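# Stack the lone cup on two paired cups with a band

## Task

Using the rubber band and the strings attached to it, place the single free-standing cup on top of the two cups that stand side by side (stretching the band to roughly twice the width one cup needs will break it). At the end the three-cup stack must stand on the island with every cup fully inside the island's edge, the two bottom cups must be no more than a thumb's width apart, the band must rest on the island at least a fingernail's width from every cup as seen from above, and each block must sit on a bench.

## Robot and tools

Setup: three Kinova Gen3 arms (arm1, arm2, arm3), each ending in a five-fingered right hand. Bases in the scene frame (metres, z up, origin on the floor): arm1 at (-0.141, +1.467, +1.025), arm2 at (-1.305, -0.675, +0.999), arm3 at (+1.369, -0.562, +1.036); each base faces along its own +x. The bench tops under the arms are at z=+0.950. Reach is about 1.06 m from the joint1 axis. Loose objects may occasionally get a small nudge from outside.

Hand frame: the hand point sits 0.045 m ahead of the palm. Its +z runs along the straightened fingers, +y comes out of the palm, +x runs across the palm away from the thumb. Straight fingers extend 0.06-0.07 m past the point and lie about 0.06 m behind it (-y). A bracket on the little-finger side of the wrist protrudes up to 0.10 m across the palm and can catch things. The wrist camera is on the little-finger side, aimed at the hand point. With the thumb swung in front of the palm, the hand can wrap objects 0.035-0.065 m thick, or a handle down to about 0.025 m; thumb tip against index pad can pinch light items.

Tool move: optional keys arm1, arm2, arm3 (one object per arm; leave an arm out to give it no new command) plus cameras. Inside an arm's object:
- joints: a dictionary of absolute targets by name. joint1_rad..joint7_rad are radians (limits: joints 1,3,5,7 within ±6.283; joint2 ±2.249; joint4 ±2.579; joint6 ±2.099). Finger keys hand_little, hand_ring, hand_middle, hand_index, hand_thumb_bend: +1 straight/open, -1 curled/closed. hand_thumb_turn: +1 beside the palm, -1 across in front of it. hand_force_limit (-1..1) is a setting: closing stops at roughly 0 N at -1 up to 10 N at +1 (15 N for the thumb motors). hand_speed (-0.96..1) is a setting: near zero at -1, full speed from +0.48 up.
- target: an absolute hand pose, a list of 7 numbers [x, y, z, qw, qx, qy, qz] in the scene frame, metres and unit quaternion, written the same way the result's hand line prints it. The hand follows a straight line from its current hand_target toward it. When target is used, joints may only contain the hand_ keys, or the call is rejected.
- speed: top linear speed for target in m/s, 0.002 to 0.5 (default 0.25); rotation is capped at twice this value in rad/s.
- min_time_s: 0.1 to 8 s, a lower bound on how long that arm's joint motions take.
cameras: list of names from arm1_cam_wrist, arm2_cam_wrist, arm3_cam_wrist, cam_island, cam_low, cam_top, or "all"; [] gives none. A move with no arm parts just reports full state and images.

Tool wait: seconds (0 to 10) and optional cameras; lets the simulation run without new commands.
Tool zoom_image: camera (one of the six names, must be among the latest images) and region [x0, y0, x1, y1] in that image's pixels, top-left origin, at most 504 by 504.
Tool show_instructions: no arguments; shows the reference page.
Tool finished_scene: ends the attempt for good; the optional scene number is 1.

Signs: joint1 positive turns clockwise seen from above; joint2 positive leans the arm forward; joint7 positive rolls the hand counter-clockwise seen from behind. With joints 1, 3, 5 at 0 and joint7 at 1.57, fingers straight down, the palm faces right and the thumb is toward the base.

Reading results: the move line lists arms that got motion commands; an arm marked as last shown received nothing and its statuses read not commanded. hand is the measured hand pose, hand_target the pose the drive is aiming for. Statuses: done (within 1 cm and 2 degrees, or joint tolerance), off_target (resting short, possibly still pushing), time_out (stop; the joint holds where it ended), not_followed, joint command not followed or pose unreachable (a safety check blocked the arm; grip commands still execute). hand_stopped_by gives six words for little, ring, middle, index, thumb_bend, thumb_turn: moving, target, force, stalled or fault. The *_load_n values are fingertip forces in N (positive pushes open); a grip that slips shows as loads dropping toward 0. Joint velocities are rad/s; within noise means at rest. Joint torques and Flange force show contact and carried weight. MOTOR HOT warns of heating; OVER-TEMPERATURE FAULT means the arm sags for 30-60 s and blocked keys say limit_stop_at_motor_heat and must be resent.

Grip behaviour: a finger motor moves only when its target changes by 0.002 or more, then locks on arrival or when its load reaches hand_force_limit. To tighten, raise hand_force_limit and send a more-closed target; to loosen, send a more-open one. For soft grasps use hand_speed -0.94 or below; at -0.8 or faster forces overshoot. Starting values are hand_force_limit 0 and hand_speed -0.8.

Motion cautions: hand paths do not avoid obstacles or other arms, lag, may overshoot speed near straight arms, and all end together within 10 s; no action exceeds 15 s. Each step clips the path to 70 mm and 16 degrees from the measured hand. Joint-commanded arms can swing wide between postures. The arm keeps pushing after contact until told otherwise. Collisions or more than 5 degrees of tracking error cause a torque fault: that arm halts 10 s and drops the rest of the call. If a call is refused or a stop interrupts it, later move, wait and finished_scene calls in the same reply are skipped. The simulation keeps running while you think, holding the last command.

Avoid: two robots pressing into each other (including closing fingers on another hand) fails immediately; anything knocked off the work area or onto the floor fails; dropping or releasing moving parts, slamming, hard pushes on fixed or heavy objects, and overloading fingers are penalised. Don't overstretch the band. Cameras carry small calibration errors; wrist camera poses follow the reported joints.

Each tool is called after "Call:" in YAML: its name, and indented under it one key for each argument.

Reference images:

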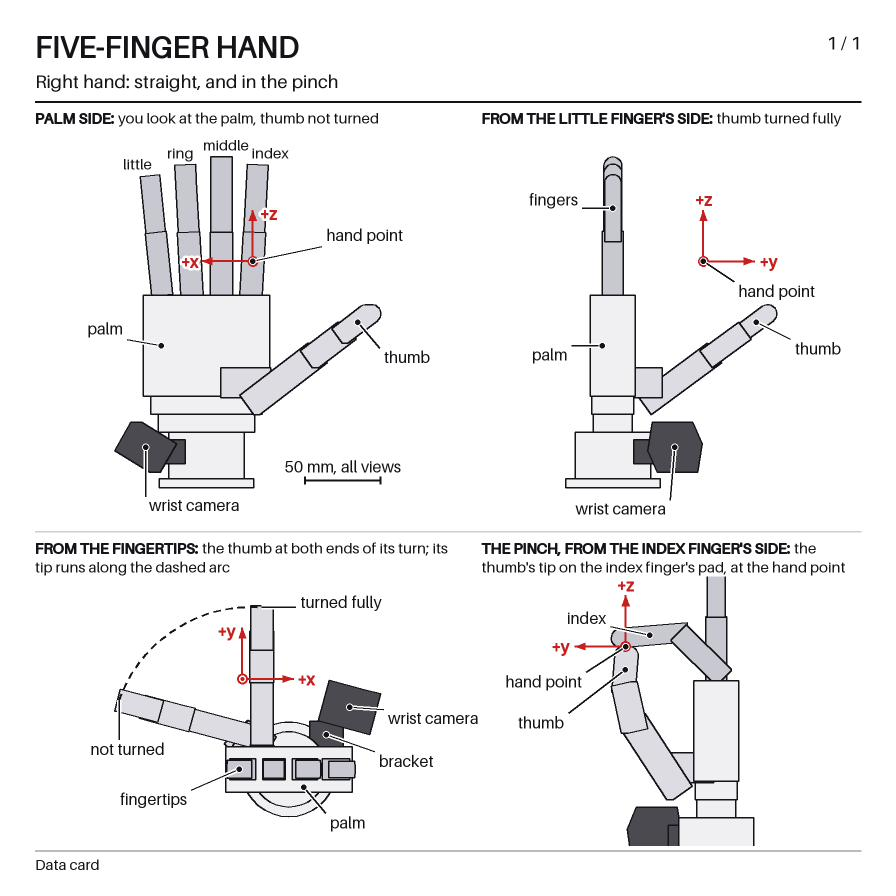

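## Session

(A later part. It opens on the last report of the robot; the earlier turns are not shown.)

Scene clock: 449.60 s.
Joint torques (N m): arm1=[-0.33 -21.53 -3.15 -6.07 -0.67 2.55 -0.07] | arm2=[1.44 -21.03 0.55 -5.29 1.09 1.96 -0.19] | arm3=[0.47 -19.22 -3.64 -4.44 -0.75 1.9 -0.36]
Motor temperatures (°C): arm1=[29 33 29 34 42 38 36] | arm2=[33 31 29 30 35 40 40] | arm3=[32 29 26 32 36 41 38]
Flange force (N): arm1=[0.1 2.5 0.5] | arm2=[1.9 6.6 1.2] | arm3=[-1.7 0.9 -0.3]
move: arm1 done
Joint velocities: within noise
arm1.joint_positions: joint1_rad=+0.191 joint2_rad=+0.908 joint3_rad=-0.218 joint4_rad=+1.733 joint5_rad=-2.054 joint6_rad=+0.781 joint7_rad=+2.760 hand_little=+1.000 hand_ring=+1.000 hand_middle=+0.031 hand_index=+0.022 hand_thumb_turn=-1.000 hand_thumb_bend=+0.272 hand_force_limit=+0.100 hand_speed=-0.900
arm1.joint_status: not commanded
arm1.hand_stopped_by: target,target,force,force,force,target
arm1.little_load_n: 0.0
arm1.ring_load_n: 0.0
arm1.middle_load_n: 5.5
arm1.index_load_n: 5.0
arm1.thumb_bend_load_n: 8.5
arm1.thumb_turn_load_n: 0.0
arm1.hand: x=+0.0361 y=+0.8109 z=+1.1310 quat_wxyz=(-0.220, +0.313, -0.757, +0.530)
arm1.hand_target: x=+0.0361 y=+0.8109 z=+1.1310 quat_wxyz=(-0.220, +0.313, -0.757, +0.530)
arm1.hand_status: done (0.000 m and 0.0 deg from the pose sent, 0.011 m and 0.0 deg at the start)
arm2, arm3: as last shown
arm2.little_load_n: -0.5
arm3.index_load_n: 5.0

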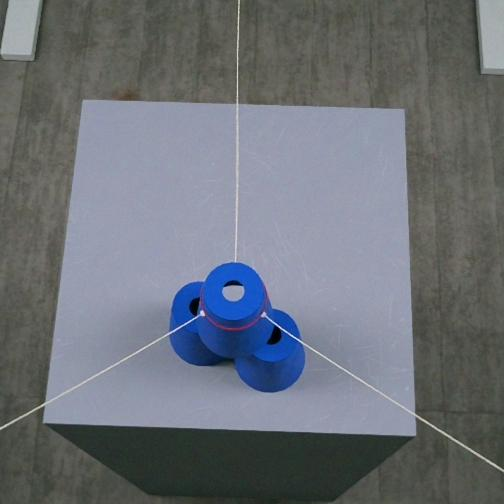

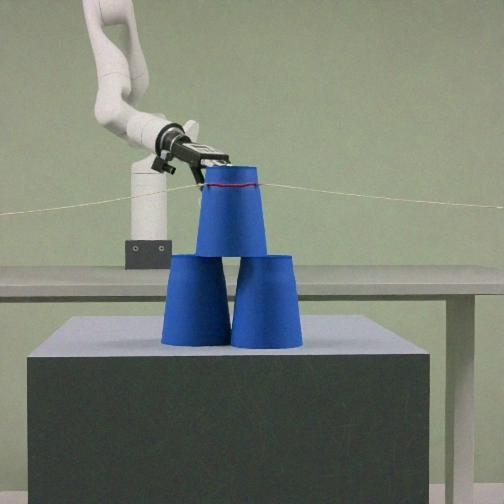

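Call:
move:
  arm1: {"target": [0.0345, 0.8154, 1.131, 0.2195, -0.3135, 0.7568, -0.5299], "speed": 0.02}
  arm2: {"target": [-0.7923, -0.5700, 1.131, -0.1484, 0.2120, -0.7913, 0.5540], "speed": 0.02}
  arm3: {"target": [0.8253, -0.5880, 1.131, 0.1484, -0.2120, -0.7913, 0.5540], "speed": 0.02}
  cameras: ["all"]

Call:
zoom_image:
  camera: "cam_low"
  region: [140, 120, 340, 320]

Call:
zoom_image:
  camera: "cam_island"
  region: [150, 200, 350, 400]

Scene clock: 466.37 s.
Joint torques (N m): arm1=[-0.3 -21.42 -3.18 -6.02 -0.62 2.55 -0.04] | arm2=[1.44 -20.93 0.55 -5.23 1.08 1.97 -0.18] | arm3=[0.39 -19.18 -3.66 -4.44 -0.74 1.85 -0.34]
Motor temperatures (°C): arm1=[29 33 29 34 42 38 36] | arm2=[33 31 29 30 35 40 40] | arm3=[32 29 26 32 36 41 38]
Flange force (N): arm1=[0.0 2.6 0.5] | arm2=[1.8 6.7 1.2] | arm3=[-1.7 0.8 -0.5]
move: arm1 done; arm2 done; arm3 done
Joint velocities: within noise
arm1.joint_positions: joint1_rad=+0.195 joint2_rad=+0.903 joint3_rad=-0.218 joint4_rad=+1.749 joint5_rad=-2.059 joint6_rad=+0.788 joint7_rad=+2.771 hand_little=+1.000 hand_ring=+1.000 hand_middle=+0.031 hand_index=+0.022 hand_thumb_turn=-1.000 hand_thumb_bend=+0.272 hand_force_limit=+0.100 hand_speed=-0.900
arm1.joint_status: not commanded
arm1.hand_stopped_by: target,target,force,force,force,target
arm1.little_load_n: 0.0
arm1.ring_load_n: 0.0
arm1.middle_load_n: 5.5
arm1.index_load_n: 5.0
arm1.thumb_bend_load_n: 8.5
arm1.thumb_turn_load_n: 0.0
arm1.hand: x=+0.0345 y=+0.8154 z=+1.1310 quat_wxyz=(-0.219, +0.313, -0.757, +0.530)
arm1.hand_target: x=+0.0345 y=+0.8154 z=+1.1310 quat_wxyz=(-0.219, +0.313, -0.757, +0.530)
arm1.hand_status: done (0.000 m and 0.0 deg from the pose sent, 0.005 m and 0.0 deg at the start)
arm2.joint_positions: joint1_rad=-0.225 joint2_rad=+0.824 joint3_rad=-0.085 joint4_rad=+1.757 joint5_rad=+1.174 joint6_rad=+1.470 joint7_rad=-2.632 hand_little=+1.000 hand_ring=+1.000 hand_middle=+0.031 hand_index=+0.030 hand_thumb_turn=-1.000 hand_thumb_bend=+0.278 hand_force_limit=+0.100 hand_speed=-0.900
arm2.joint_status: not commanded
arm2.hand_stopped_by: target,target,force,force,force,target
arm2.little_load_n: 0.0
arm2.ring_load_n: 0.0
arm2.middle_load_n: 6.0
arm2.index_load_n: 5.5
arm2.thumb_bend_load_n: 10.5
arm2.thumb_turn_load_n: 0.0
arm2.hand: x=-0.7923 y=-0.5700 z=+1.1310 quat_wxyz=(-0.148, +0.212, -0.791, +0.554)
arm2.hand_target: x=-0.7923 y=-0.5700 z=+1.1310 quat_wxyz=(-0.148, +0.212, -0.791, +0.554)
arm2.hand_status: done (0.000 m and 0.0 deg from the pose sent, 0.005 m and 0.0 deg at the start)
arm3.joint_positions: joint1_rad=-0.060 joint2_rad=+0.938 joint3_rad=-0.026 joint4_rad=+1.703 joint5_rad=-1.448 joint6_rad=+1.222 joint7_rad=+2.598 hand_little=+1.000 hand_ring=+1.000 hand_middle=+0.032 hand_index=+0.030 hand_thumb_turn=-1.000 hand_thumb_bend=+0.289 hand_force_limit=+0.100 hand_speed=-0.900
arm3.joint_status: not commanded
arm3.hand_stopped_by: target,target,force,force,force,target
arm3.little_load_n: 0.0
arm3.ring_load_n: 0.0
arm3.middle_load_n: 7.0
arm3.index_load_n: 5.0
arm3.thumb_bend_load_n: 11.5
arm3.thumb_turn_load_n: 0.0
arm3.hand: x=+0.8253 y=-0.5880 z=+1.1309 quat_wxyz=(-0.148, +0.212, +0.791, -0.554)
arm3.hand_target: x=+0.8253 y=-0.5880 z=+1.1310 quat_wxyz=(-0.148, +0.212, +0.791, -0.554)
arm3.hand_status: done (0.000 m and 0.0 deg from the pose sent, 0.005 m and 0.0 deg at the start)
pictures: arm1_cam_wrist, arm2_cam_wrist, arm3_cam_wrist, cam_island, cam_low, cam_top
arm1_cam_wrist: T_world_to_cam=[[-0.38654, 0.06529, -0.91996, 1.00095], [0.23272, 0.97212, -0.02879, -0.76079], [0.89243, -0.22522, -0.39096, 0.71151]] pos_world=[-0.07101, 0.83447, 1.17709]
arm2_cam_wrist: T_world_to_cam=[[-0.37791, 0.10887, -0.91942, 0.80481], [0.4601, 0.88384, -0.08446, 0.9701], [0.80342, -0.45494, -0.38411, 0.92768]] pos_world=[-0.88752, -0.523, 1.17822]
arm3_cam_wrist: T_world_to_cam=[[-0.01539, 0.40048, -0.91618, 1.28801], [0.99979, 0.01882, -0.00857, -0.79694], [0.01381, -0.91611, -0.40068, 0.01728]] pos_world=[0.81636, -0.48499, 1.18014]

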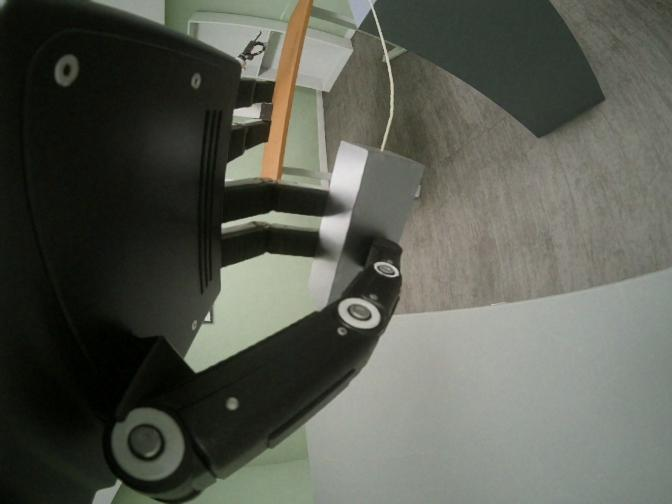

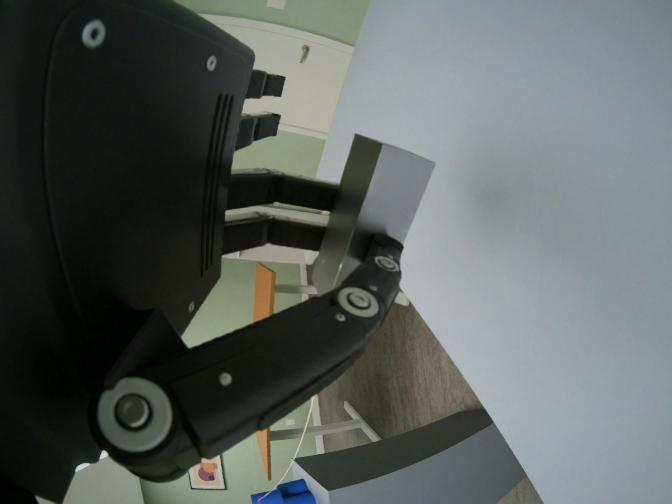

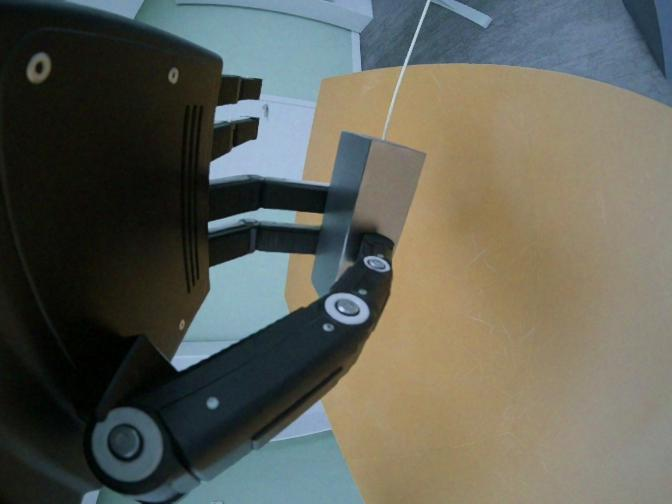

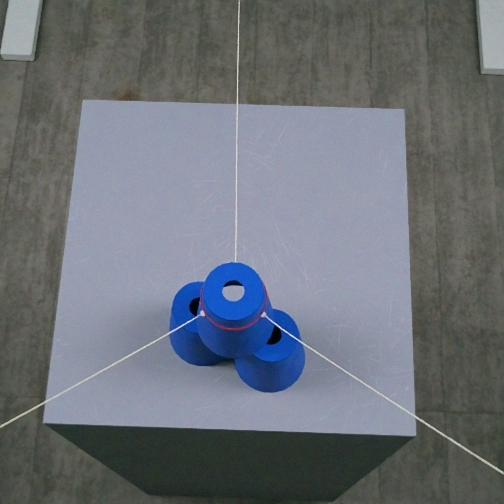

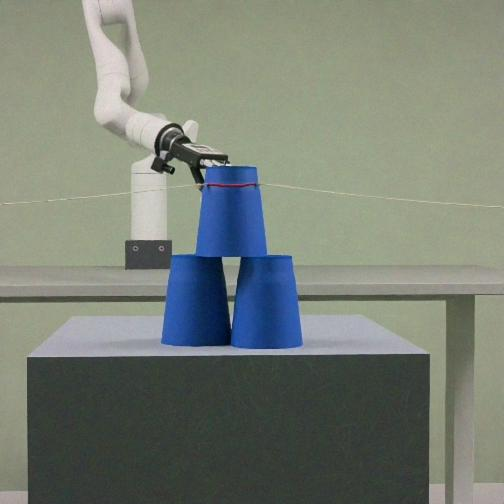

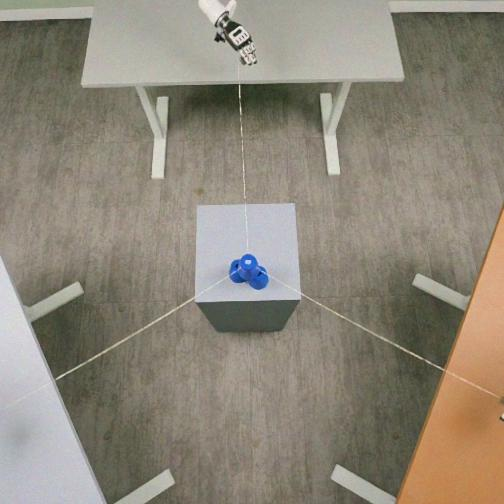

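Scaled by 2.520 from the camera's image (finer frame: 720x720).

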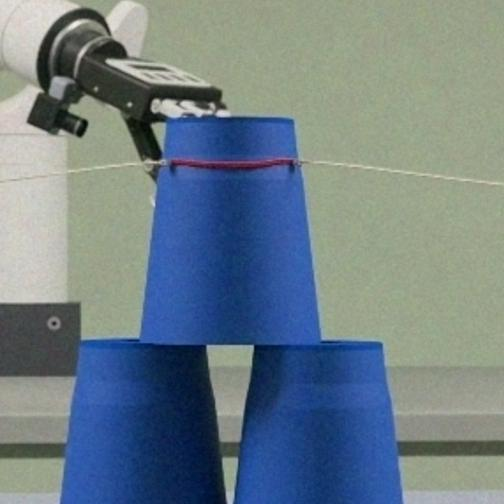

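Scaled by 2.520 from the camera's image (finer frame: 720x720).

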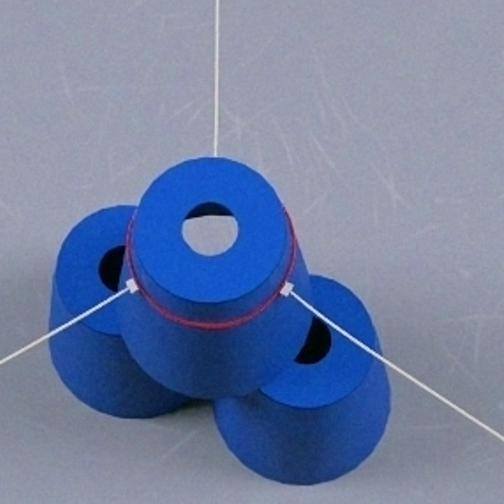

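Call:
move:
  arm1: {"target": [0.0345, 0.8194, 1.131, 0.2195, -0.3135, 0.7568, -0.5299], "speed": 0.01}
  arm2: {"target": [-0.7958, -0.5720, 1.131, -0.1484, 0.2120, -0.7913, 0.5540], "speed": 0.01}
  arm3: {"target": [0.8288, -0.5900, 1.131, 0.1484, -0.2120, -0.7913, 0.5540], "speed": 0.01}
  cameras: ["cam_island", "cam_low"]

Call:
zoom_image:
  camera: "cam_low"
  region: [140, 120, 340, 320]

Call:
zoom_image:
  camera: "cam_island"
  region: [150, 200, 350, 400]

Scene clock: 490.10 s.
Joint torques (N m): arm1=[-0.29 -21.25 -3.18 -5.91 -0.63 2.61 -0.05] | arm2=[1.45 -20.75 0.53 -5.11 1.03 2.02 -0.15] | arm3=[0.35 -18.98 -3.67 -4.31 -0.68 1.96 -0.4]
Motor temperatures (°C): arm1=[29 33 29 34 42 38 36] | arm2=[33 31 29 30 35 40 40] | arm3=[32 29 26 32 36 41 38]
Flange force (N): arm1=[0.1 2.4 0.6] | arm2=[1.9 6.7 1.3] | arm3=[-1.8 0.8 -0.4]
move: arm1 done; arm2 done; arm3 done
Joint velocities: within noise
arm1.joint_positions: joint1_rad=+0.197 joint2_rad=+0.899 joint3_rad=-0.218 joint4_rad=+1.763 joint5_rad=-2.068 joint6_rad=+0.794 joint7_rad=+2.783 hand_little=+1.000 hand_ring=+1.000 hand_middle=+0.031 hand_index=+0.022 hand_thumb_turn=-1.000 hand_thumb_bend=+0.272 hand_force_limit=+0.100 hand_speed=-0.900
arm1.joint_status: not commanded
arm1.hand_stopped_by: target,target,force,force,force,target
arm1.little_load_n: 0.0
arm1.ring_load_n: -0.5
arm1.middle_load_n: 5.5
arm1.index_load_n: 4.5
arm1.thumb_bend_load_n: 8.5
arm1.thumb_turn_load_n: 0.0
arm1.hand: x=+0.0345 y=+0.8194 z=+1.1310 quat_wxyz=(-0.219, +0.314, -0.757, +0.530)
arm1.hand_target: x=+0.0345 y=+0.8194 z=+1.1310 quat_wxyz=(-0.219, +0.314, -0.757, +0.530)
arm1.hand_status: done (0.000 m and 0.0 deg from the pose sent, 0.004 m and 0.0 deg at the start)
arm2.joint_positions: joint1_rad=-0.227 joint2_rad=+0.819 joint3_rad=-0.086 joint4_rad=+1.771 joint5_rad=+1.173 joint6_rad=+1.468 joint7_rad=-2.642 hand_little=+1.000 hand_ring=+1.000 hand_middle=+0.031 hand_index=+0.030 hand_thumb_turn=-1.000 hand_thumb_bend=+0.278 hand_force_limit=+0.100 hand_speed=-0.900
arm2.joint_status: not commanded
arm2.hand_stopped_by: target,target,force,force,force,target
arm2.little_load_n: 0.0
arm2.ring_load_n: 0.0
arm2.middle_load_n: 6.5
arm2.index_load_n: 5.0
arm2.thumb_bend_load_n: 10.5
arm2.thumb_turn_load_n: 0.0
arm2.hand: x=-0.7958 y=-0.5720 z=+1.1310 quat_wxyz=(-0.148, +0.212, -0.791, +0.554)
arm2.hand_target: x=-0.7958 y=-0.5720 z=+1.1310 quat_wxyz=(-0.148, +0.212, -0.791, +0.554)
arm2.hand_status: done (0.000 m and 0.0 deg from the pose sent, 0.004 m and 0.0 deg at the start)
arm3.joint_positions: joint1_rad=-0.060 joint2_rad=+0.933 joint3_rad=-0.027 joint4_rad=+1.718 joint5_rad=-1.452 joint6_rad=+1.219 joint7_rad=+2.609 hand_little=+1.000 hand_ring=+1.000 hand_middle=+0.032 hand_index=+0.030 hand_thumb_turn=-1.000 hand_thumb_bend=+0.289 hand_force_limit=+0.100 hand_speed=-0.900
arm3.joint_status: not commanded
arm3.hand_stopped_by: target,target,force,force,force,target
arm3.little_load_n: 0.0
arm3.ring_load_n: 0.0
arm3.middle_load_n: 7.0
arm3.index_load_n: 5.0
arm3.thumb_bend_load_n: 11.5
arm3.thumb_turn_load_n: 0.5
arm3.hand: x=+0.8288 y=-0.5900 z=+1.1310 quat_wxyz=(-0.148, +0.212, +0.791, -0.554)
arm3.hand_target: x=+0.8288 y=-0.5900 z=+1.1310 quat_wxyz=(-0.148, +0.212, +0.791, -0.554)
arm3.hand_status: done (0.000 m and 0.0 deg from the pose sent, 0.004 m and 0.0 deg at the start)

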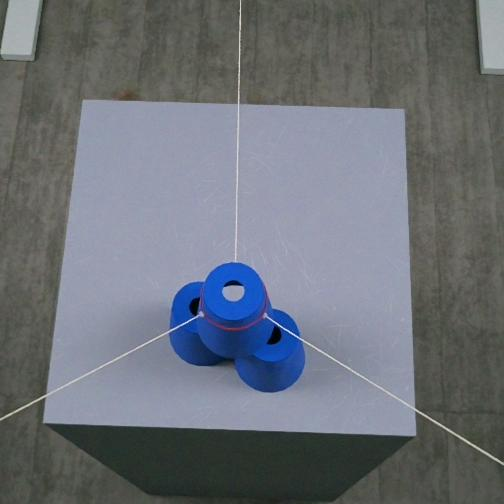

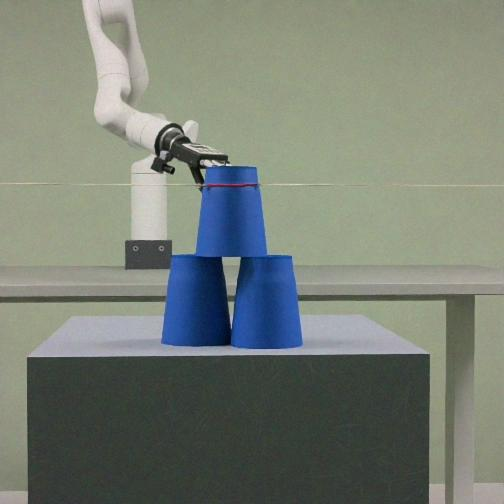

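Scaled by 2.520 from the camera's image (finer frame: 720x720).

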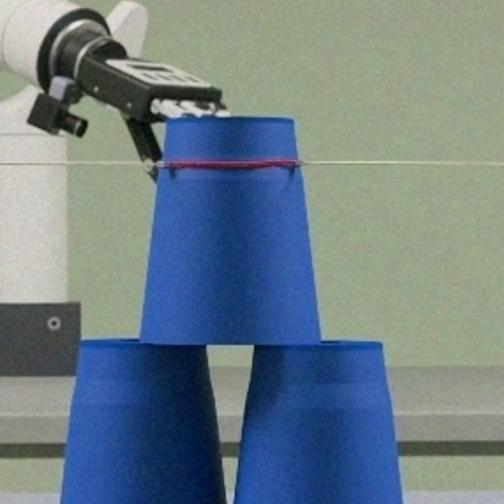

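Scaled by 2.520 from the camera's image (finer frame: 720x720).

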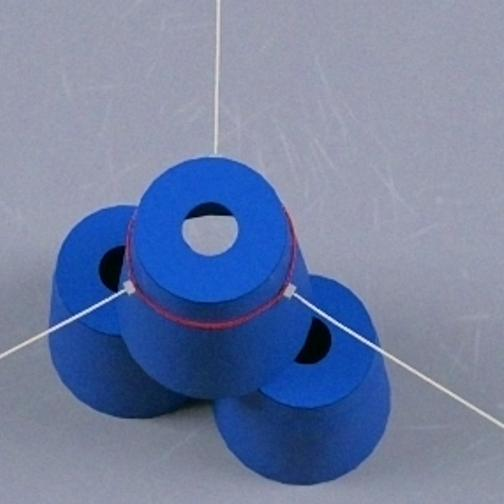

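Call:
move:
  arm1: {"target": [0.0345, 0.8286, 1.131, 0.2195, -0.3135, 0.7568, -0.5299], "speed": 0.01}
  arm2: {"target": [-0.8038, -0.5766, 1.131, -0.1484, 0.2120, -0.7913, 0.5540], "speed": 0.01}
  arm3: {"target": [0.8368, -0.5946, 1.131, 0.1484, -0.2120, -0.7913, 0.5540], "speed": 0.01}
  cameras: ["cam_island", "cam_low"]

Call:
zoom_image:
  camera: "cam_low"
  region: [140, 120, 340, 320]

Call:
zoom_image:
  camera: "cam_island"
  region: [150, 200, 350, 400]

Scene clock: 497.93 s.
Joint torques (N m): arm1=[-0.37 -20.78 -3.11 -5.55 -0.52 2.55 -0.09] | arm2=[1.53 -20.36 0.53 -4.75 0.88 2.11 -0.16] | arm3=[0.14 -18.74 -3.91 -3.92 -0.5 2.05 -0.38]
Motor temperatures (°C): arm1=[29 34 29 34 42 38 36] | arm2=[33 31 29 30 35 40 40] | arm3=[32 30 26 32 36 41 38]
Flange force (N): arm1=[0.2 2.4 0.6] | arm2=[1.3 6.7 1.3] | arm3=[-1.0 1.1 -0.5]
move: arm1 done; arm2 done; arm3 done
Joint velocities: within noise
arm1.joint_positions: joint1_rad=+0.199 joint2_rad=+0.888 joint3_rad=-0.217 joint4_rad=+1.796 joint5_rad=-2.086 joint6_rad=+0.806 joint7_rad=+2.809 hand_little=+1.000 hand_ring=+1.000 hand_middle=+0.031 hand_index=+0.022 hand_thumb_turn=-1.000 hand_thumb_bend=+0.272 hand_force_limit=+0.100 hand_speed=-0.900
arm1.joint_status: not commanded
arm1.hand_stopped_by: target,target,force,force,force,target
arm1.little_load_n: -0.5
arm1.ring_load_n: 0.0
arm1.middle_load_n: 6.0
arm1.index_load_n: 4.5
arm1.thumb_bend_load_n: 8.5
arm1.thumb_turn_load_n: -0.5
arm1.hand: x=+0.0345 y=+0.8286 z=+1.1310 quat_wxyz=(-0.220, +0.314, -0.757, +0.530)
arm1.hand_target: x=+0.0345 y=+0.8286 z=+1.1310 quat_wxyz=(-0.220, +0.314, -0.757, +0.530)
arm1.hand_status: done (0.000 m and 0.0 deg from the pose sent, 0.009 m and 0.0 deg at the start)
arm2.joint_positions: joint1_rad=-0.230 joint2_rad=+0.808 joint3_rad=-0.088 joint4_rad=+1.804 joint5_rad=+1.170 joint6_rad=+1.463 joint7_rad=-2.663 hand_little=+1.000 hand_ring=+1.000 hand_middle=+0.031 hand_index=+0.030 hand_thumb_turn=-1.000 hand_thumb_bend=+0.278 hand_force_limit=+0.100 hand_speed=-0.900
arm2.joint_status: not commanded
arm2.hand_stopped_by: target,target,force,force,force,target
arm2.little_load_n: 0.0
arm2.ring_load_n: 0.0
arm2.middle_load_n: 6.5
arm2.index_load_n: 5.0
arm2.thumb_bend_load_n: 10.5
arm2.thumb_turn_load_n: 0.0
arm2.hand: x=-0.8038 y=-0.5766 z=+1.1310 quat_wxyz=(-0.148, +0.212, -0.791, +0.554)
arm2.hand_target: x=-0.8038 y=-0.5766 z=+1.1310 quat_wxyz=(-0.148, +0.212, -0.791, +0.554)
arm2.hand_status: done (0.000 m and 0.0 deg from the pose sent, 0.009 m and 0.0 deg at the start)
arm3.joint_positions: joint1_rad=-0.059 joint2_rad=+0.922 joint3_rad=-0.031 joint4_rad=+1.752 joint5_rad=-1.460 joint6_rad=+1.214 joint7_rad=+2.634 hand_little=+1.000 hand_ring=+1.000 hand_middle=+0.032 hand_index=+0.030 hand_thumb_turn=-1.000 hand_thumb_bend=+0.289 hand_force_limit=+0.100 hand_speed=-0.900
arm3.joint_status: not commanded
arm3.hand_stopped_by: target,target,force,force,force,target
arm3.little_load_n: 0.0
arm3.ring_load_n: 0.0
arm3.middle_load_n: 7.0
arm3.index_load_n: 4.5
arm3.thumb_bend_load_n: 12.0
arm3.thumb_turn_load_n: 0.0
arm3.hand: x=+0.8368 y=-0.5946 z=+1.1310 quat_wxyz=(-0.148, +0.212, +0.791, -0.554)
arm3.hand_target: x=+0.8368 y=-0.5946 z=+1.1310 quat_wxyz=(-0.148, +0.212, +0.791, -0.554)
arm3.hand_status: done (0.000 m and 0.0 deg from the pose sent, 0.009 m and 0.0 deg at the start)

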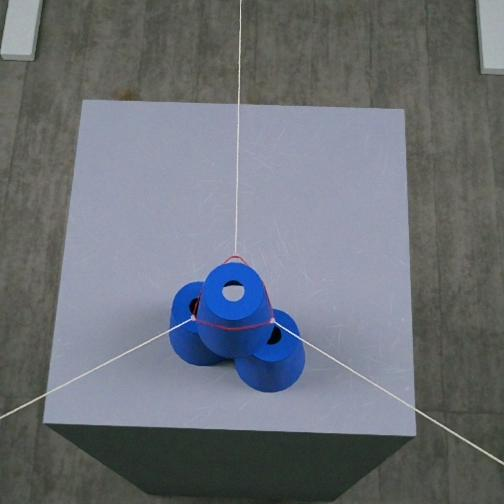

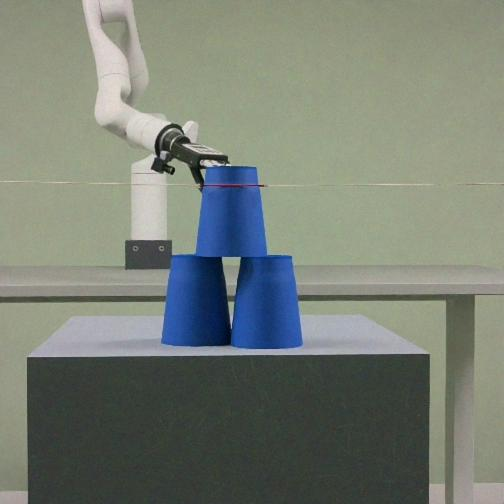

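Scaled by 2.520 from the camera's image (finer frame: 720x720).

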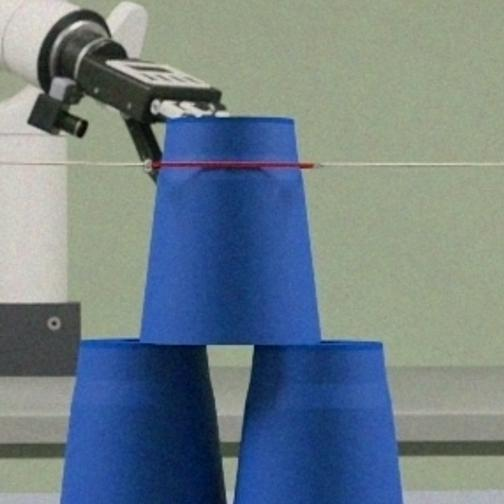

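Scaled by 2.520 from the camera's image (finer frame: 720x720).

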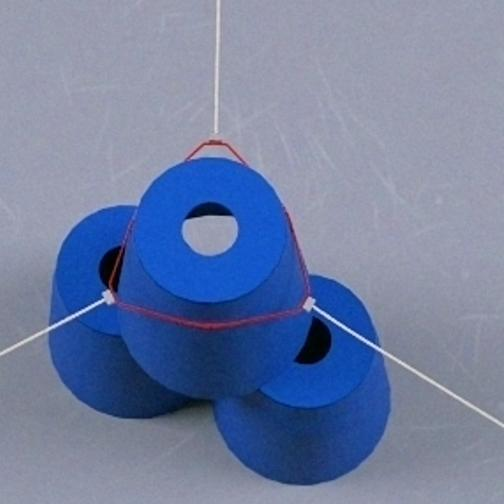

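Call:
move:
  arm1: {"target": [0.0345, 0.8556, 1.131, 0.2195, -0.3135, 0.7568, -0.5299], "speed": 0.015}
  arm2: {"target": [-0.8272, -0.5901, 1.131, -0.1484, 0.2120, -0.7913, 0.5540], "speed": 0.015}
  arm3: {"target": [0.8602, -0.6081, 1.131, 0.1484, -0.2120, -0.7913, 0.5540], "speed": 0.015}
  cameras: ["cam_island", "cam_low"]

Call:
zoom_image:
  camera: "cam_low"
  region: [140, 120, 340, 320]

Call:
zoom_image:
  camera: "cam_island"
  region: [150, 200, 350, 400]

Scene clock: 507.60 s.
Joint torques (N m): arm1=[-0.53 -19.64 -3.1 -4.4 -0.21 2.52 -0.16] | arm2=[1.79 -19.2 0.55 -3.66 0.33 2.33 -0.05] | arm3=[-0.16 -17.39 -4.12 -2.78 0.02 2.3 -0.52]
Motor temperatures (°C): arm1=[29 34 29 34 42 38 36] | arm2=[33 31 29 30 35 40 40] | arm3=[32 30 26 32 36 40 38]
Flange force (N): arm1=[1.1 2.1 1.5] | arm2=[0.1 6.9 1.4] | arm3=[-0.1 0.7 -0.4]
move: arm1 done; arm2 done; arm3 done
Joint velocities: within noise
arm1.joint_positions: joint1_rad=+0.205 joint2_rad=+0.860 joint3_rad=-0.214 joint4_rad=+1.892 joint5_rad=-2.136 joint6_rad=+0.847 joint7_rad=+2.883 hand_little=+1.000 hand_ring=+1.000 hand_middle=+0.031 hand_index=+0.022 hand_thumb_turn=-1.000 hand_thumb_bend=+0.272 hand_force_limit=+0.100 hand_speed=-0.900
arm1.joint_status: not commanded
arm1.hand_stopped_by: target,target,force,force,force,target
arm1.little_load_n: 0.0
arm1.ring_load_n: 0.0
arm1.middle_load_n: 6.5
arm1.index_load_n: 4.0
arm1.thumb_bend_load_n: 8.0
arm1.thumb_turn_load_n: -2.0
arm1.hand: x=+0.0345 y=+0.8556 z=+1.1310 quat_wxyz=(-0.219, +0.313, -0.757, +0.530)
arm1.hand_target: x=+0.0345 y=+0.8556 z=+1.1310 quat_wxyz=(-0.219, +0.313, -0.757, +0.530)
arm1.hand_status: done (0.000 m and 0.0 deg from the pose sent, 0.027 m and 0.0 deg at the start)
arm2.joint_positions: joint1_rad=-0.241 joint2_rad=+0.778 joint3_rad=-0.097 joint4_rad=+1.896 joint5_rad=+1.163 joint6_rad=+1.450 joint7_rad=-2.727 hand_little=+1.000 hand_ring=+1.000 hand_middle=+0.031 hand_index=+0.030 hand_thumb_turn=-1.000 hand_thumb_bend=+0.278 hand_force_limit=+0.100 hand_speed=-0.900
arm2.joint_status: not commanded
arm2.hand_stopped_by: target,target,force,force,force,target
arm2.little_load_n: 0.0
arm2.ring_load_n: 0.0
arm2.middle_load_n: 6.0
arm2.index_load_n: 5.5
arm2.thumb_bend_load_n: 10.5
arm2.thumb_turn_load_n: 0.5
arm2.hand: x=-0.8272 y=-0.5901 z=+1.1310 quat_wxyz=(-0.148, +0.212, -0.791, +0.554)
arm2.hand_target: x=-0.8272 y=-0.5901 z=+1.1310 quat_wxyz=(-0.148, +0.212, -0.791, +0.554)
arm2.hand_status: done (0.000 m and 0.0 deg from the pose sent, 0.027 m and 0.0 deg at the start)
arm3.joint_positions: joint1_rad=-0.056 joint2_rad=+0.894 joint3_rad=-0.041 joint4_rad=+1.849 joint5_rad=-1.487 joint6_rad=+1.199 joint7_rad=+2.706 hand_little=+1.000 hand_ring=+1.000 hand_middle=+0.032 hand_index=+0.030 hand_thumb_turn=-1.000 hand_thumb_bend=+0.289 hand_force_limit=+0.100 hand_speed=-0.900
arm3.joint_status: not commanded
arm3.hand_stopped_by: target,target,force,force,force,target
arm3.little_load_n: 0.0
arm3.ring_load_n: 0.0
arm3.middle_load_n: 7.0
arm3.index_load_n: 4.0
arm3.thumb_bend_load_n: 11.5
arm3.thumb_turn_load_n: 0.0
arm3.hand: x=+0.8602 y=-0.6081 z=+1.1310 quat_wxyz=(-0.148, +0.212, +0.791, -0.554)
arm3.hand_target: x=+0.8602 y=-0.6081 z=+1.1310 quat_wxyz=(-0.148, +0.212, +0.791, -0.554)
arm3.hand_status: done (0.000 m and 0.0 deg from the pose sent, 0.027 m and 0.0 deg at the start)

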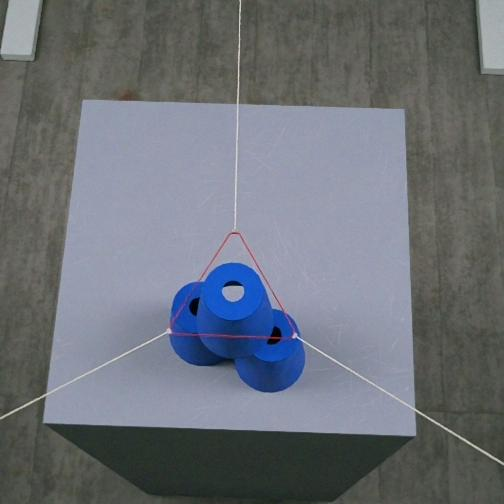

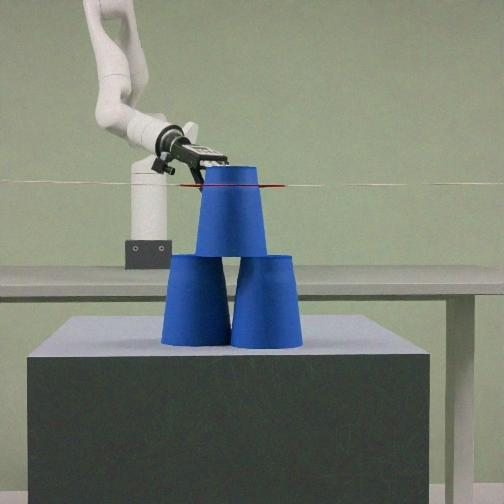

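Scaled by 2.520 from the camera's image (finer frame: 720x720).

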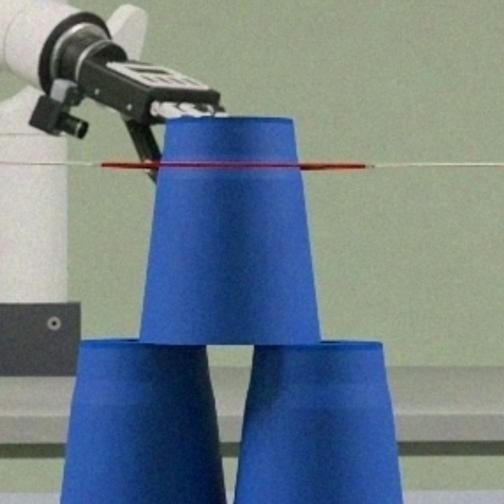

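Scaled by 2.520 from the camera's image (finer frame: 720x720).

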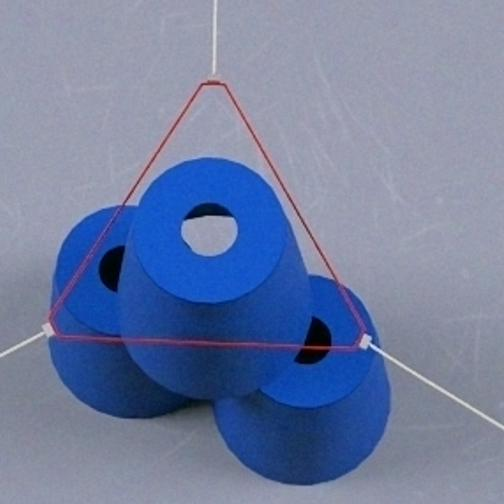

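Call:
move:
  arm1: {"target": [0.0350, 0.8556, 1.191, 0.2195, -0.3135, 0.7568, -0.5299], "speed": 0.02}
  arm2: {"target": [-0.8267, -0.5901, 1.191, -0.1484, 0.2120, -0.7913, 0.5540], "speed": 0.02}
  arm3: {"target": [0.8607, -0.6081, 1.191, 0.1484, -0.2120, -0.7913, 0.5540], "speed": 0.02}
  cameras: ["cam_island", "cam_low"]

Call:
zoom_image:
  camera: "cam_low"
  region: [140, 120, 340, 320]

Call:
zoom_image:
  camera: "cam_island"
  region: [150, 180, 350, 380]

Scene clock: 517.63 s.
Joint torques (N m): arm1=[-0.54 -19.02 -2.91 -5.51 -0.45 2.45 -0.15] | arm2=[1.77 -18.52 0.4 -4.82 0.67 2.27 -0.03] | arm3=[-0.2 -16.86 -3.87 -3.9 -0.29 2.19 -0.46]
Motor temperatures (°C): arm1=[29 34 29 34 42 38 36] | arm2=[33 32 29 30 35 40 40] | arm3=[32 30 26 32 36 41 38]
Flange force (N): arm1=[1.3 2.2 1.9] | arm2=[-0.4 7.1 1.2] | arm3=[-0.2 1.0 -0.3]
move: arm1 done; arm2 done; arm3 done
Joint velocities: within noise
arm1.joint_positions: joint1_rad=+0.219 joint2_rad=+0.727 joint3_rad=-0.237 joint4_rad=+1.883 joint5_rad=-2.045 joint6_rad=+0.772 joint7_rad=+2.718 hand_little=+1.000 hand_ring=+1.000 hand_middle=+0.031 hand_index=+0.022 hand_thumb_turn=-1.000 hand_thumb_bend=+0.272 hand_force_limit=+0.100 hand_speed=-0.900
arm1.joint_status: not commanded
arm1.hand_stopped_by: target,target,force,force,force,target
arm1.little_load_n: 0.0
arm1.ring_load_n: 0.0
arm1.middle_load_n: 7.0
arm1.index_load_n: 4.5
arm1.thumb_bend_load_n: 8.0
arm1.thumb_turn_load_n: -2.0
arm1.hand: x=+0.0350 y=+0.8556 z=+1.1910 quat_wxyz=(-0.219, +0.314, -0.757, +0.530)
arm1.hand_target: x=+0.0350 y=+0.8556 z=+1.1910 quat_wxyz=(-0.219, +0.314, -0.757, +0.530)
arm1.hand_status: done (0.000 m and 0.0 deg from the pose sent, 0.060 m and 0.0 deg at the start)
arm2.joint_positions: joint1_rad=-0.238 joint2_rad=+0.649 joint3_rad=-0.100 joint4_rad=+1.874 joint5_rad=+1.140 joint6_rad=+1.509 joint7_rad=-2.587 hand_little=+1.000 hand_ring=+1.000 hand_middle=+0.031 hand_index=+0.030 hand_thumb_turn=-1.000 hand_thumb_bend=+0.278 hand_force_limit=+0.100 hand_speed=-0.900
arm2.joint_status: not commanded
arm2.hand_stopped_by: target,target,force,force,force,target
arm2.little_load_n: 0.0
arm2.ring_load_n: 0.0
arm2.middle_load_n: 6.5
arm2.index_load_n: 5.5
arm2.thumb_bend_load_n: 10.5
arm2.thumb_turn_load_n: 0.5
arm2.hand: x=-0.8267 y=-0.5901 z=+1.1910 quat_wxyz=(-0.148, +0.212, -0.791, +0.554)
arm2.hand_target: x=-0.8267 y=-0.5901 z=+1.1910 quat_wxyz=(-0.148, +0.212, -0.791, +0.554)
arm2.hand_status: done (0.000 m and 0.0 deg from the pose sent, 0.060 m and 0.0 deg at the start)
arm3.joint_positions: joint1_rad=-0.062 joint2_rad=+0.762 joint3_rad=-0.029 joint4_rad=+1.847 joint5_rad=-1.444 joint6_rad=+1.222 joint7_rad=+2.565 hand_little=+1.000 hand_ring=+1.000 hand_middle=+0.032 hand_index=+0.030 hand_thumb_turn=-1.000 hand_thumb_bend=+0.289 hand_force_limit=+0.100 hand_speed=-0.900
arm3.joint_status: not commanded
arm3.hand_stopped_by: target,target,force,force,force,target
arm3.little_load_n: 0.0
arm3.ring_load_n: -0.5
arm3.middle_load_n: 7.5
arm3.index_load_n: 4.0
arm3.thumb_bend_load_n: 11.5
arm3.thumb_turn_load_n: 0.0
arm3.hand: x=+0.8607 y=-0.6081 z=+1.1910 quat_wxyz=(-0.148, +0.212, +0.791, -0.554)
arm3.hand_target: x=+0.8607 y=-0.6081 z=+1.1910 quat_wxyz=(-0.148, +0.212, +0.791, -0.554)
arm3.hand_status: done (0.000 m and 0.0 deg from the pose sent, 0.060 m and 0.0 deg at the start)

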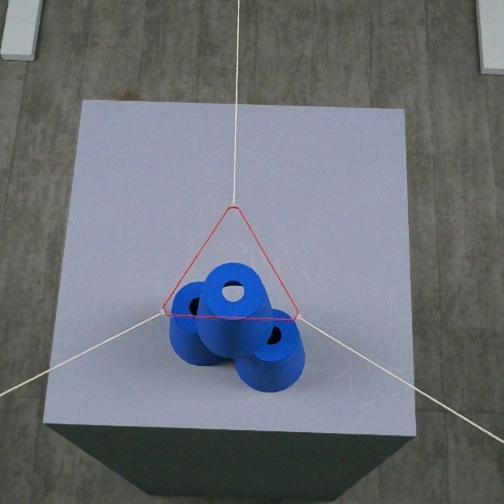

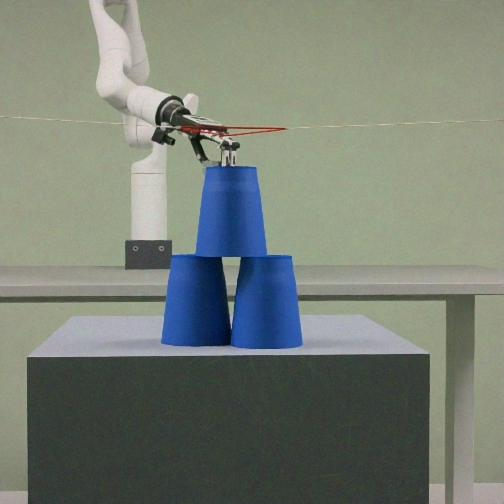

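Scaled by 2.520 from the camera's image (finer frame: 720x720).

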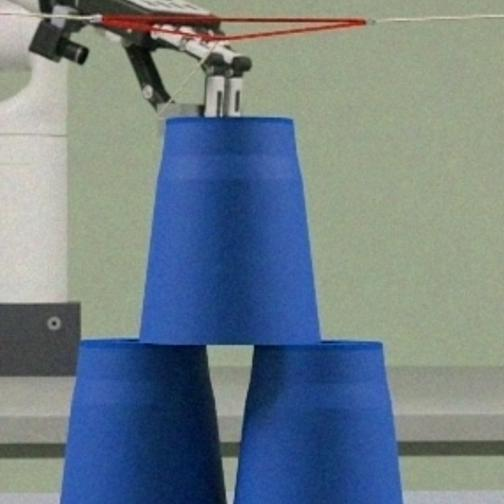

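Scaled by 2.520 from the camera's image (finer frame: 720x720).

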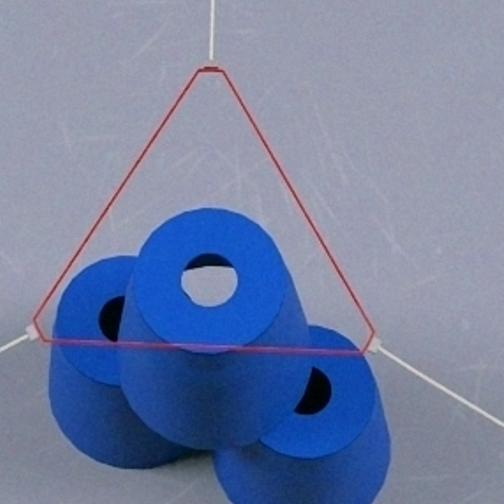

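Call:
move:
  arm1: {"target": [-0.0122, 0.9952, 1.191, 0.4056, -0.5792, 0.5792, -0.4056], "speed": 0.05}
  arm2: {"target": [-0.8106, -0.4236, 1.191, -0.1484, 0.2120, -0.7913, 0.5540], "speed": 0.05}
  arm3: {"target": [0.8334, -0.4416, 1.191, 0.1484, -0.2120, -0.7913, 0.5540], "speed": 0.05}
  cameras: ["cam_island", "cam_low", "cam_top"]

Call:
zoom_image:
  camera: "cam_low"
  region: [140, 120, 340, 320]

Call:
zoom_image:
  camera: "cam_island"
  region: [150, 60, 350, 260]

Scene clock: 539.53 s.
Joint torques (N m): arm1=[-0.4 -19.89 -2.98 -5.07 -1.58 2.14 -0.1] | arm2=[1.42 -23.54 0.28 -6.85 1.41 1.75 -0.14] | arm3=[0.32 -20.76 -3.14 -5.69 -1.26 1.64 -0.44]
Motor temperatures (°C): arm1=[29 34 29 34 42 38 36] | arm2=[33 32 29 30 35 40 40] | arm3=[32 30 26 32 36 41 38]
Flange force (N): arm1=[0.2 2.3 0.6] | arm2=[0.2 5.8 0.6] | arm3=[-1.7 0.8 0.2]
move: arm1 done; arm2 done; arm3 done
Joint velocities: within noise
arm1.joint_positions: joint1_rad=+0.359 joint2_rad=+0.850 joint3_rad=-0.169 joint4_rad=+1.555 joint5_rad=-1.071 joint6_rad=+1.383 joint7_rad=+2.373 hand_little=+1.000 hand_ring=+1.000 hand_middle=+0.031 hand_index=+0.022 hand_thumb_turn=-1.000 hand_thumb_bend=+0.272 hand_force_limit=+0.100 hand_speed=-0.900
arm1.joint_status: not commanded
arm1.hand_stopped_by: target,target,force,force,force,target
arm1.little_load_n: 0.0
arm1.ring_load_n: 0.0
arm1.middle_load_n: 5.5
arm1.index_load_n: 4.5
arm1.thumb_bend_load_n: 9.0
arm1.thumb_turn_load_n: 0.0
arm1.hand: x=-0.0122 y=+0.9952 z=+1.1910 quat_wxyz=(-0.406, +0.579, -0.579, +0.406)
arm1.hand_target: x=-0.0122 y=+0.9952 z=+1.1910 quat_wxyz=(-0.406, +0.579, -0.579, +0.406)
arm1.hand_status: done (0.000 m and 0.0 deg from the pose sent, 0.147 m and 45.0 deg at the start)
arm2.joint_positions: joint1_rad=-0.412 joint2_rad=+0.880 joint3_rad=-0.123 joint4_rad=+1.332 joint5_rad=+1.054 joint6_rad=+1.776 joint7_rad=-2.389 hand_little=+1.000 hand_ring=+1.000 hand_middle=+0.031 hand_index=+0.030 hand_thumb_turn=-1.000 hand_thumb_bend=+0.278 hand_force_limit=+0.100 hand_speed=-0.900
arm2.joint_status: not commanded
arm2.hand_stopped_by: target,target,force,force,force,target
arm2.little_load_n: 0.0
arm2.ring_load_n: 0.0
arm2.middle_load_n: 6.0
arm2.index_load_n: 5.5
arm2.thumb_bend_load_n: 10.5
arm2.thumb_turn_load_n: 0.0
arm2.hand: x=-0.8106 y=-0.4236 z=+1.1910 quat_wxyz=(-0.148, +0.212, -0.791, +0.554)
arm2.hand_target: x=-0.8106 y=-0.4236 z=+1.1910 quat_wxyz=(-0.148, +0.212, -0.791, +0.554)
arm2.hand_status: done (0.000 m and 0.0 deg from the pose sent, 0.167 m and 0.0 deg at the start)
arm3.joint_positions: joint1_rad=+0.129 joint2_rad=+0.944 joint3_rad=+0.067 joint4_rad=+1.384 joint5_rad=-1.244 joint6_rad=+1.495 joint7_rad=+2.341 hand_little=+1.000 hand_ring=+1.000 hand_middle=+0.032 hand_index=+0.030 hand_thumb_turn=-1.000 hand_thumb_bend=+0.289 hand_force_limit=+0.100 hand_speed=-0.900
arm3.joint_status: not commanded
arm3.hand_stopped_by: target,target,force,force,force,target
arm3.little_load_n: 0.0
arm3.ring_load_n: 0.0
arm3.middle_load_n: 7.0
arm3.index_load_n: 4.5
arm3.thumb_bend_load_n: 11.5
arm3.thumb_turn_load_n: 0.0
arm3.hand: x=+0.8334 y=-0.4416 z=+1.1910 quat_wxyz=(-0.148, +0.212, +0.791, -0.554)
arm3.hand_target: x=+0.8334 y=-0.4416 z=+1.1910 quat_wxyz=(-0.148, +0.212, +0.791, -0.554)
arm3.hand_status: done (0.000 m and 0.0 deg from the pose sent, 0.169 m and 0.0 deg at the start)

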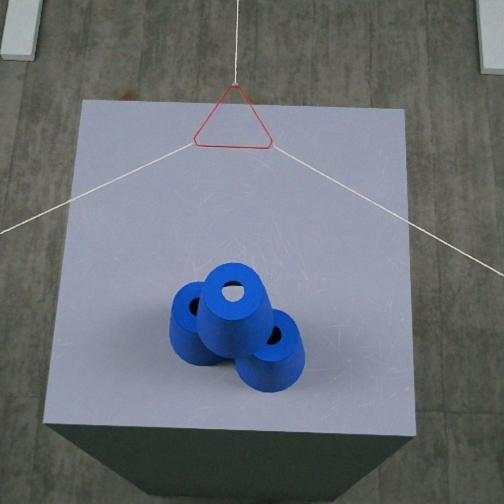

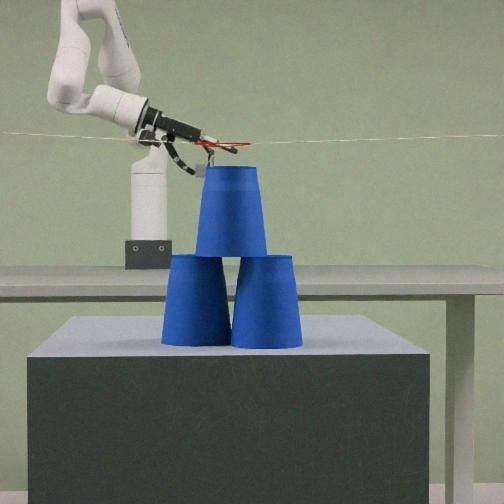

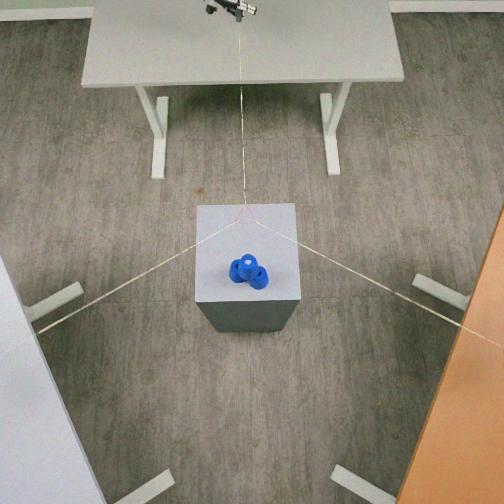

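Scaled by 2.520 from the camera's image (finer frame: 720x720).

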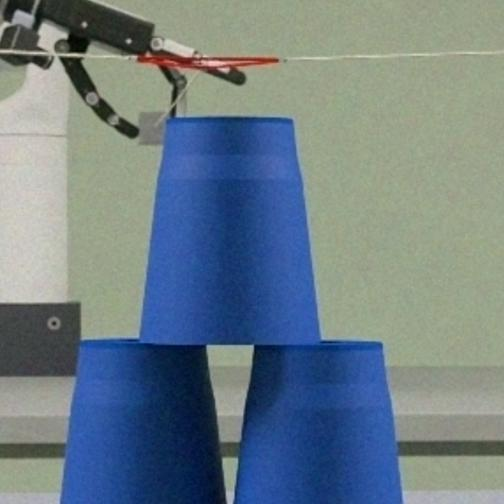

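Scaled by 2.520 from the camera's image (finer frame: 720x720).

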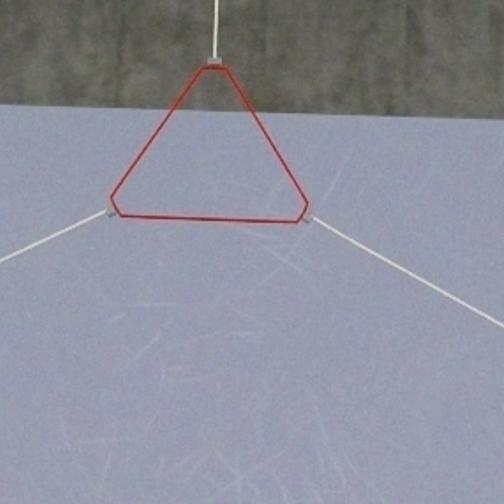

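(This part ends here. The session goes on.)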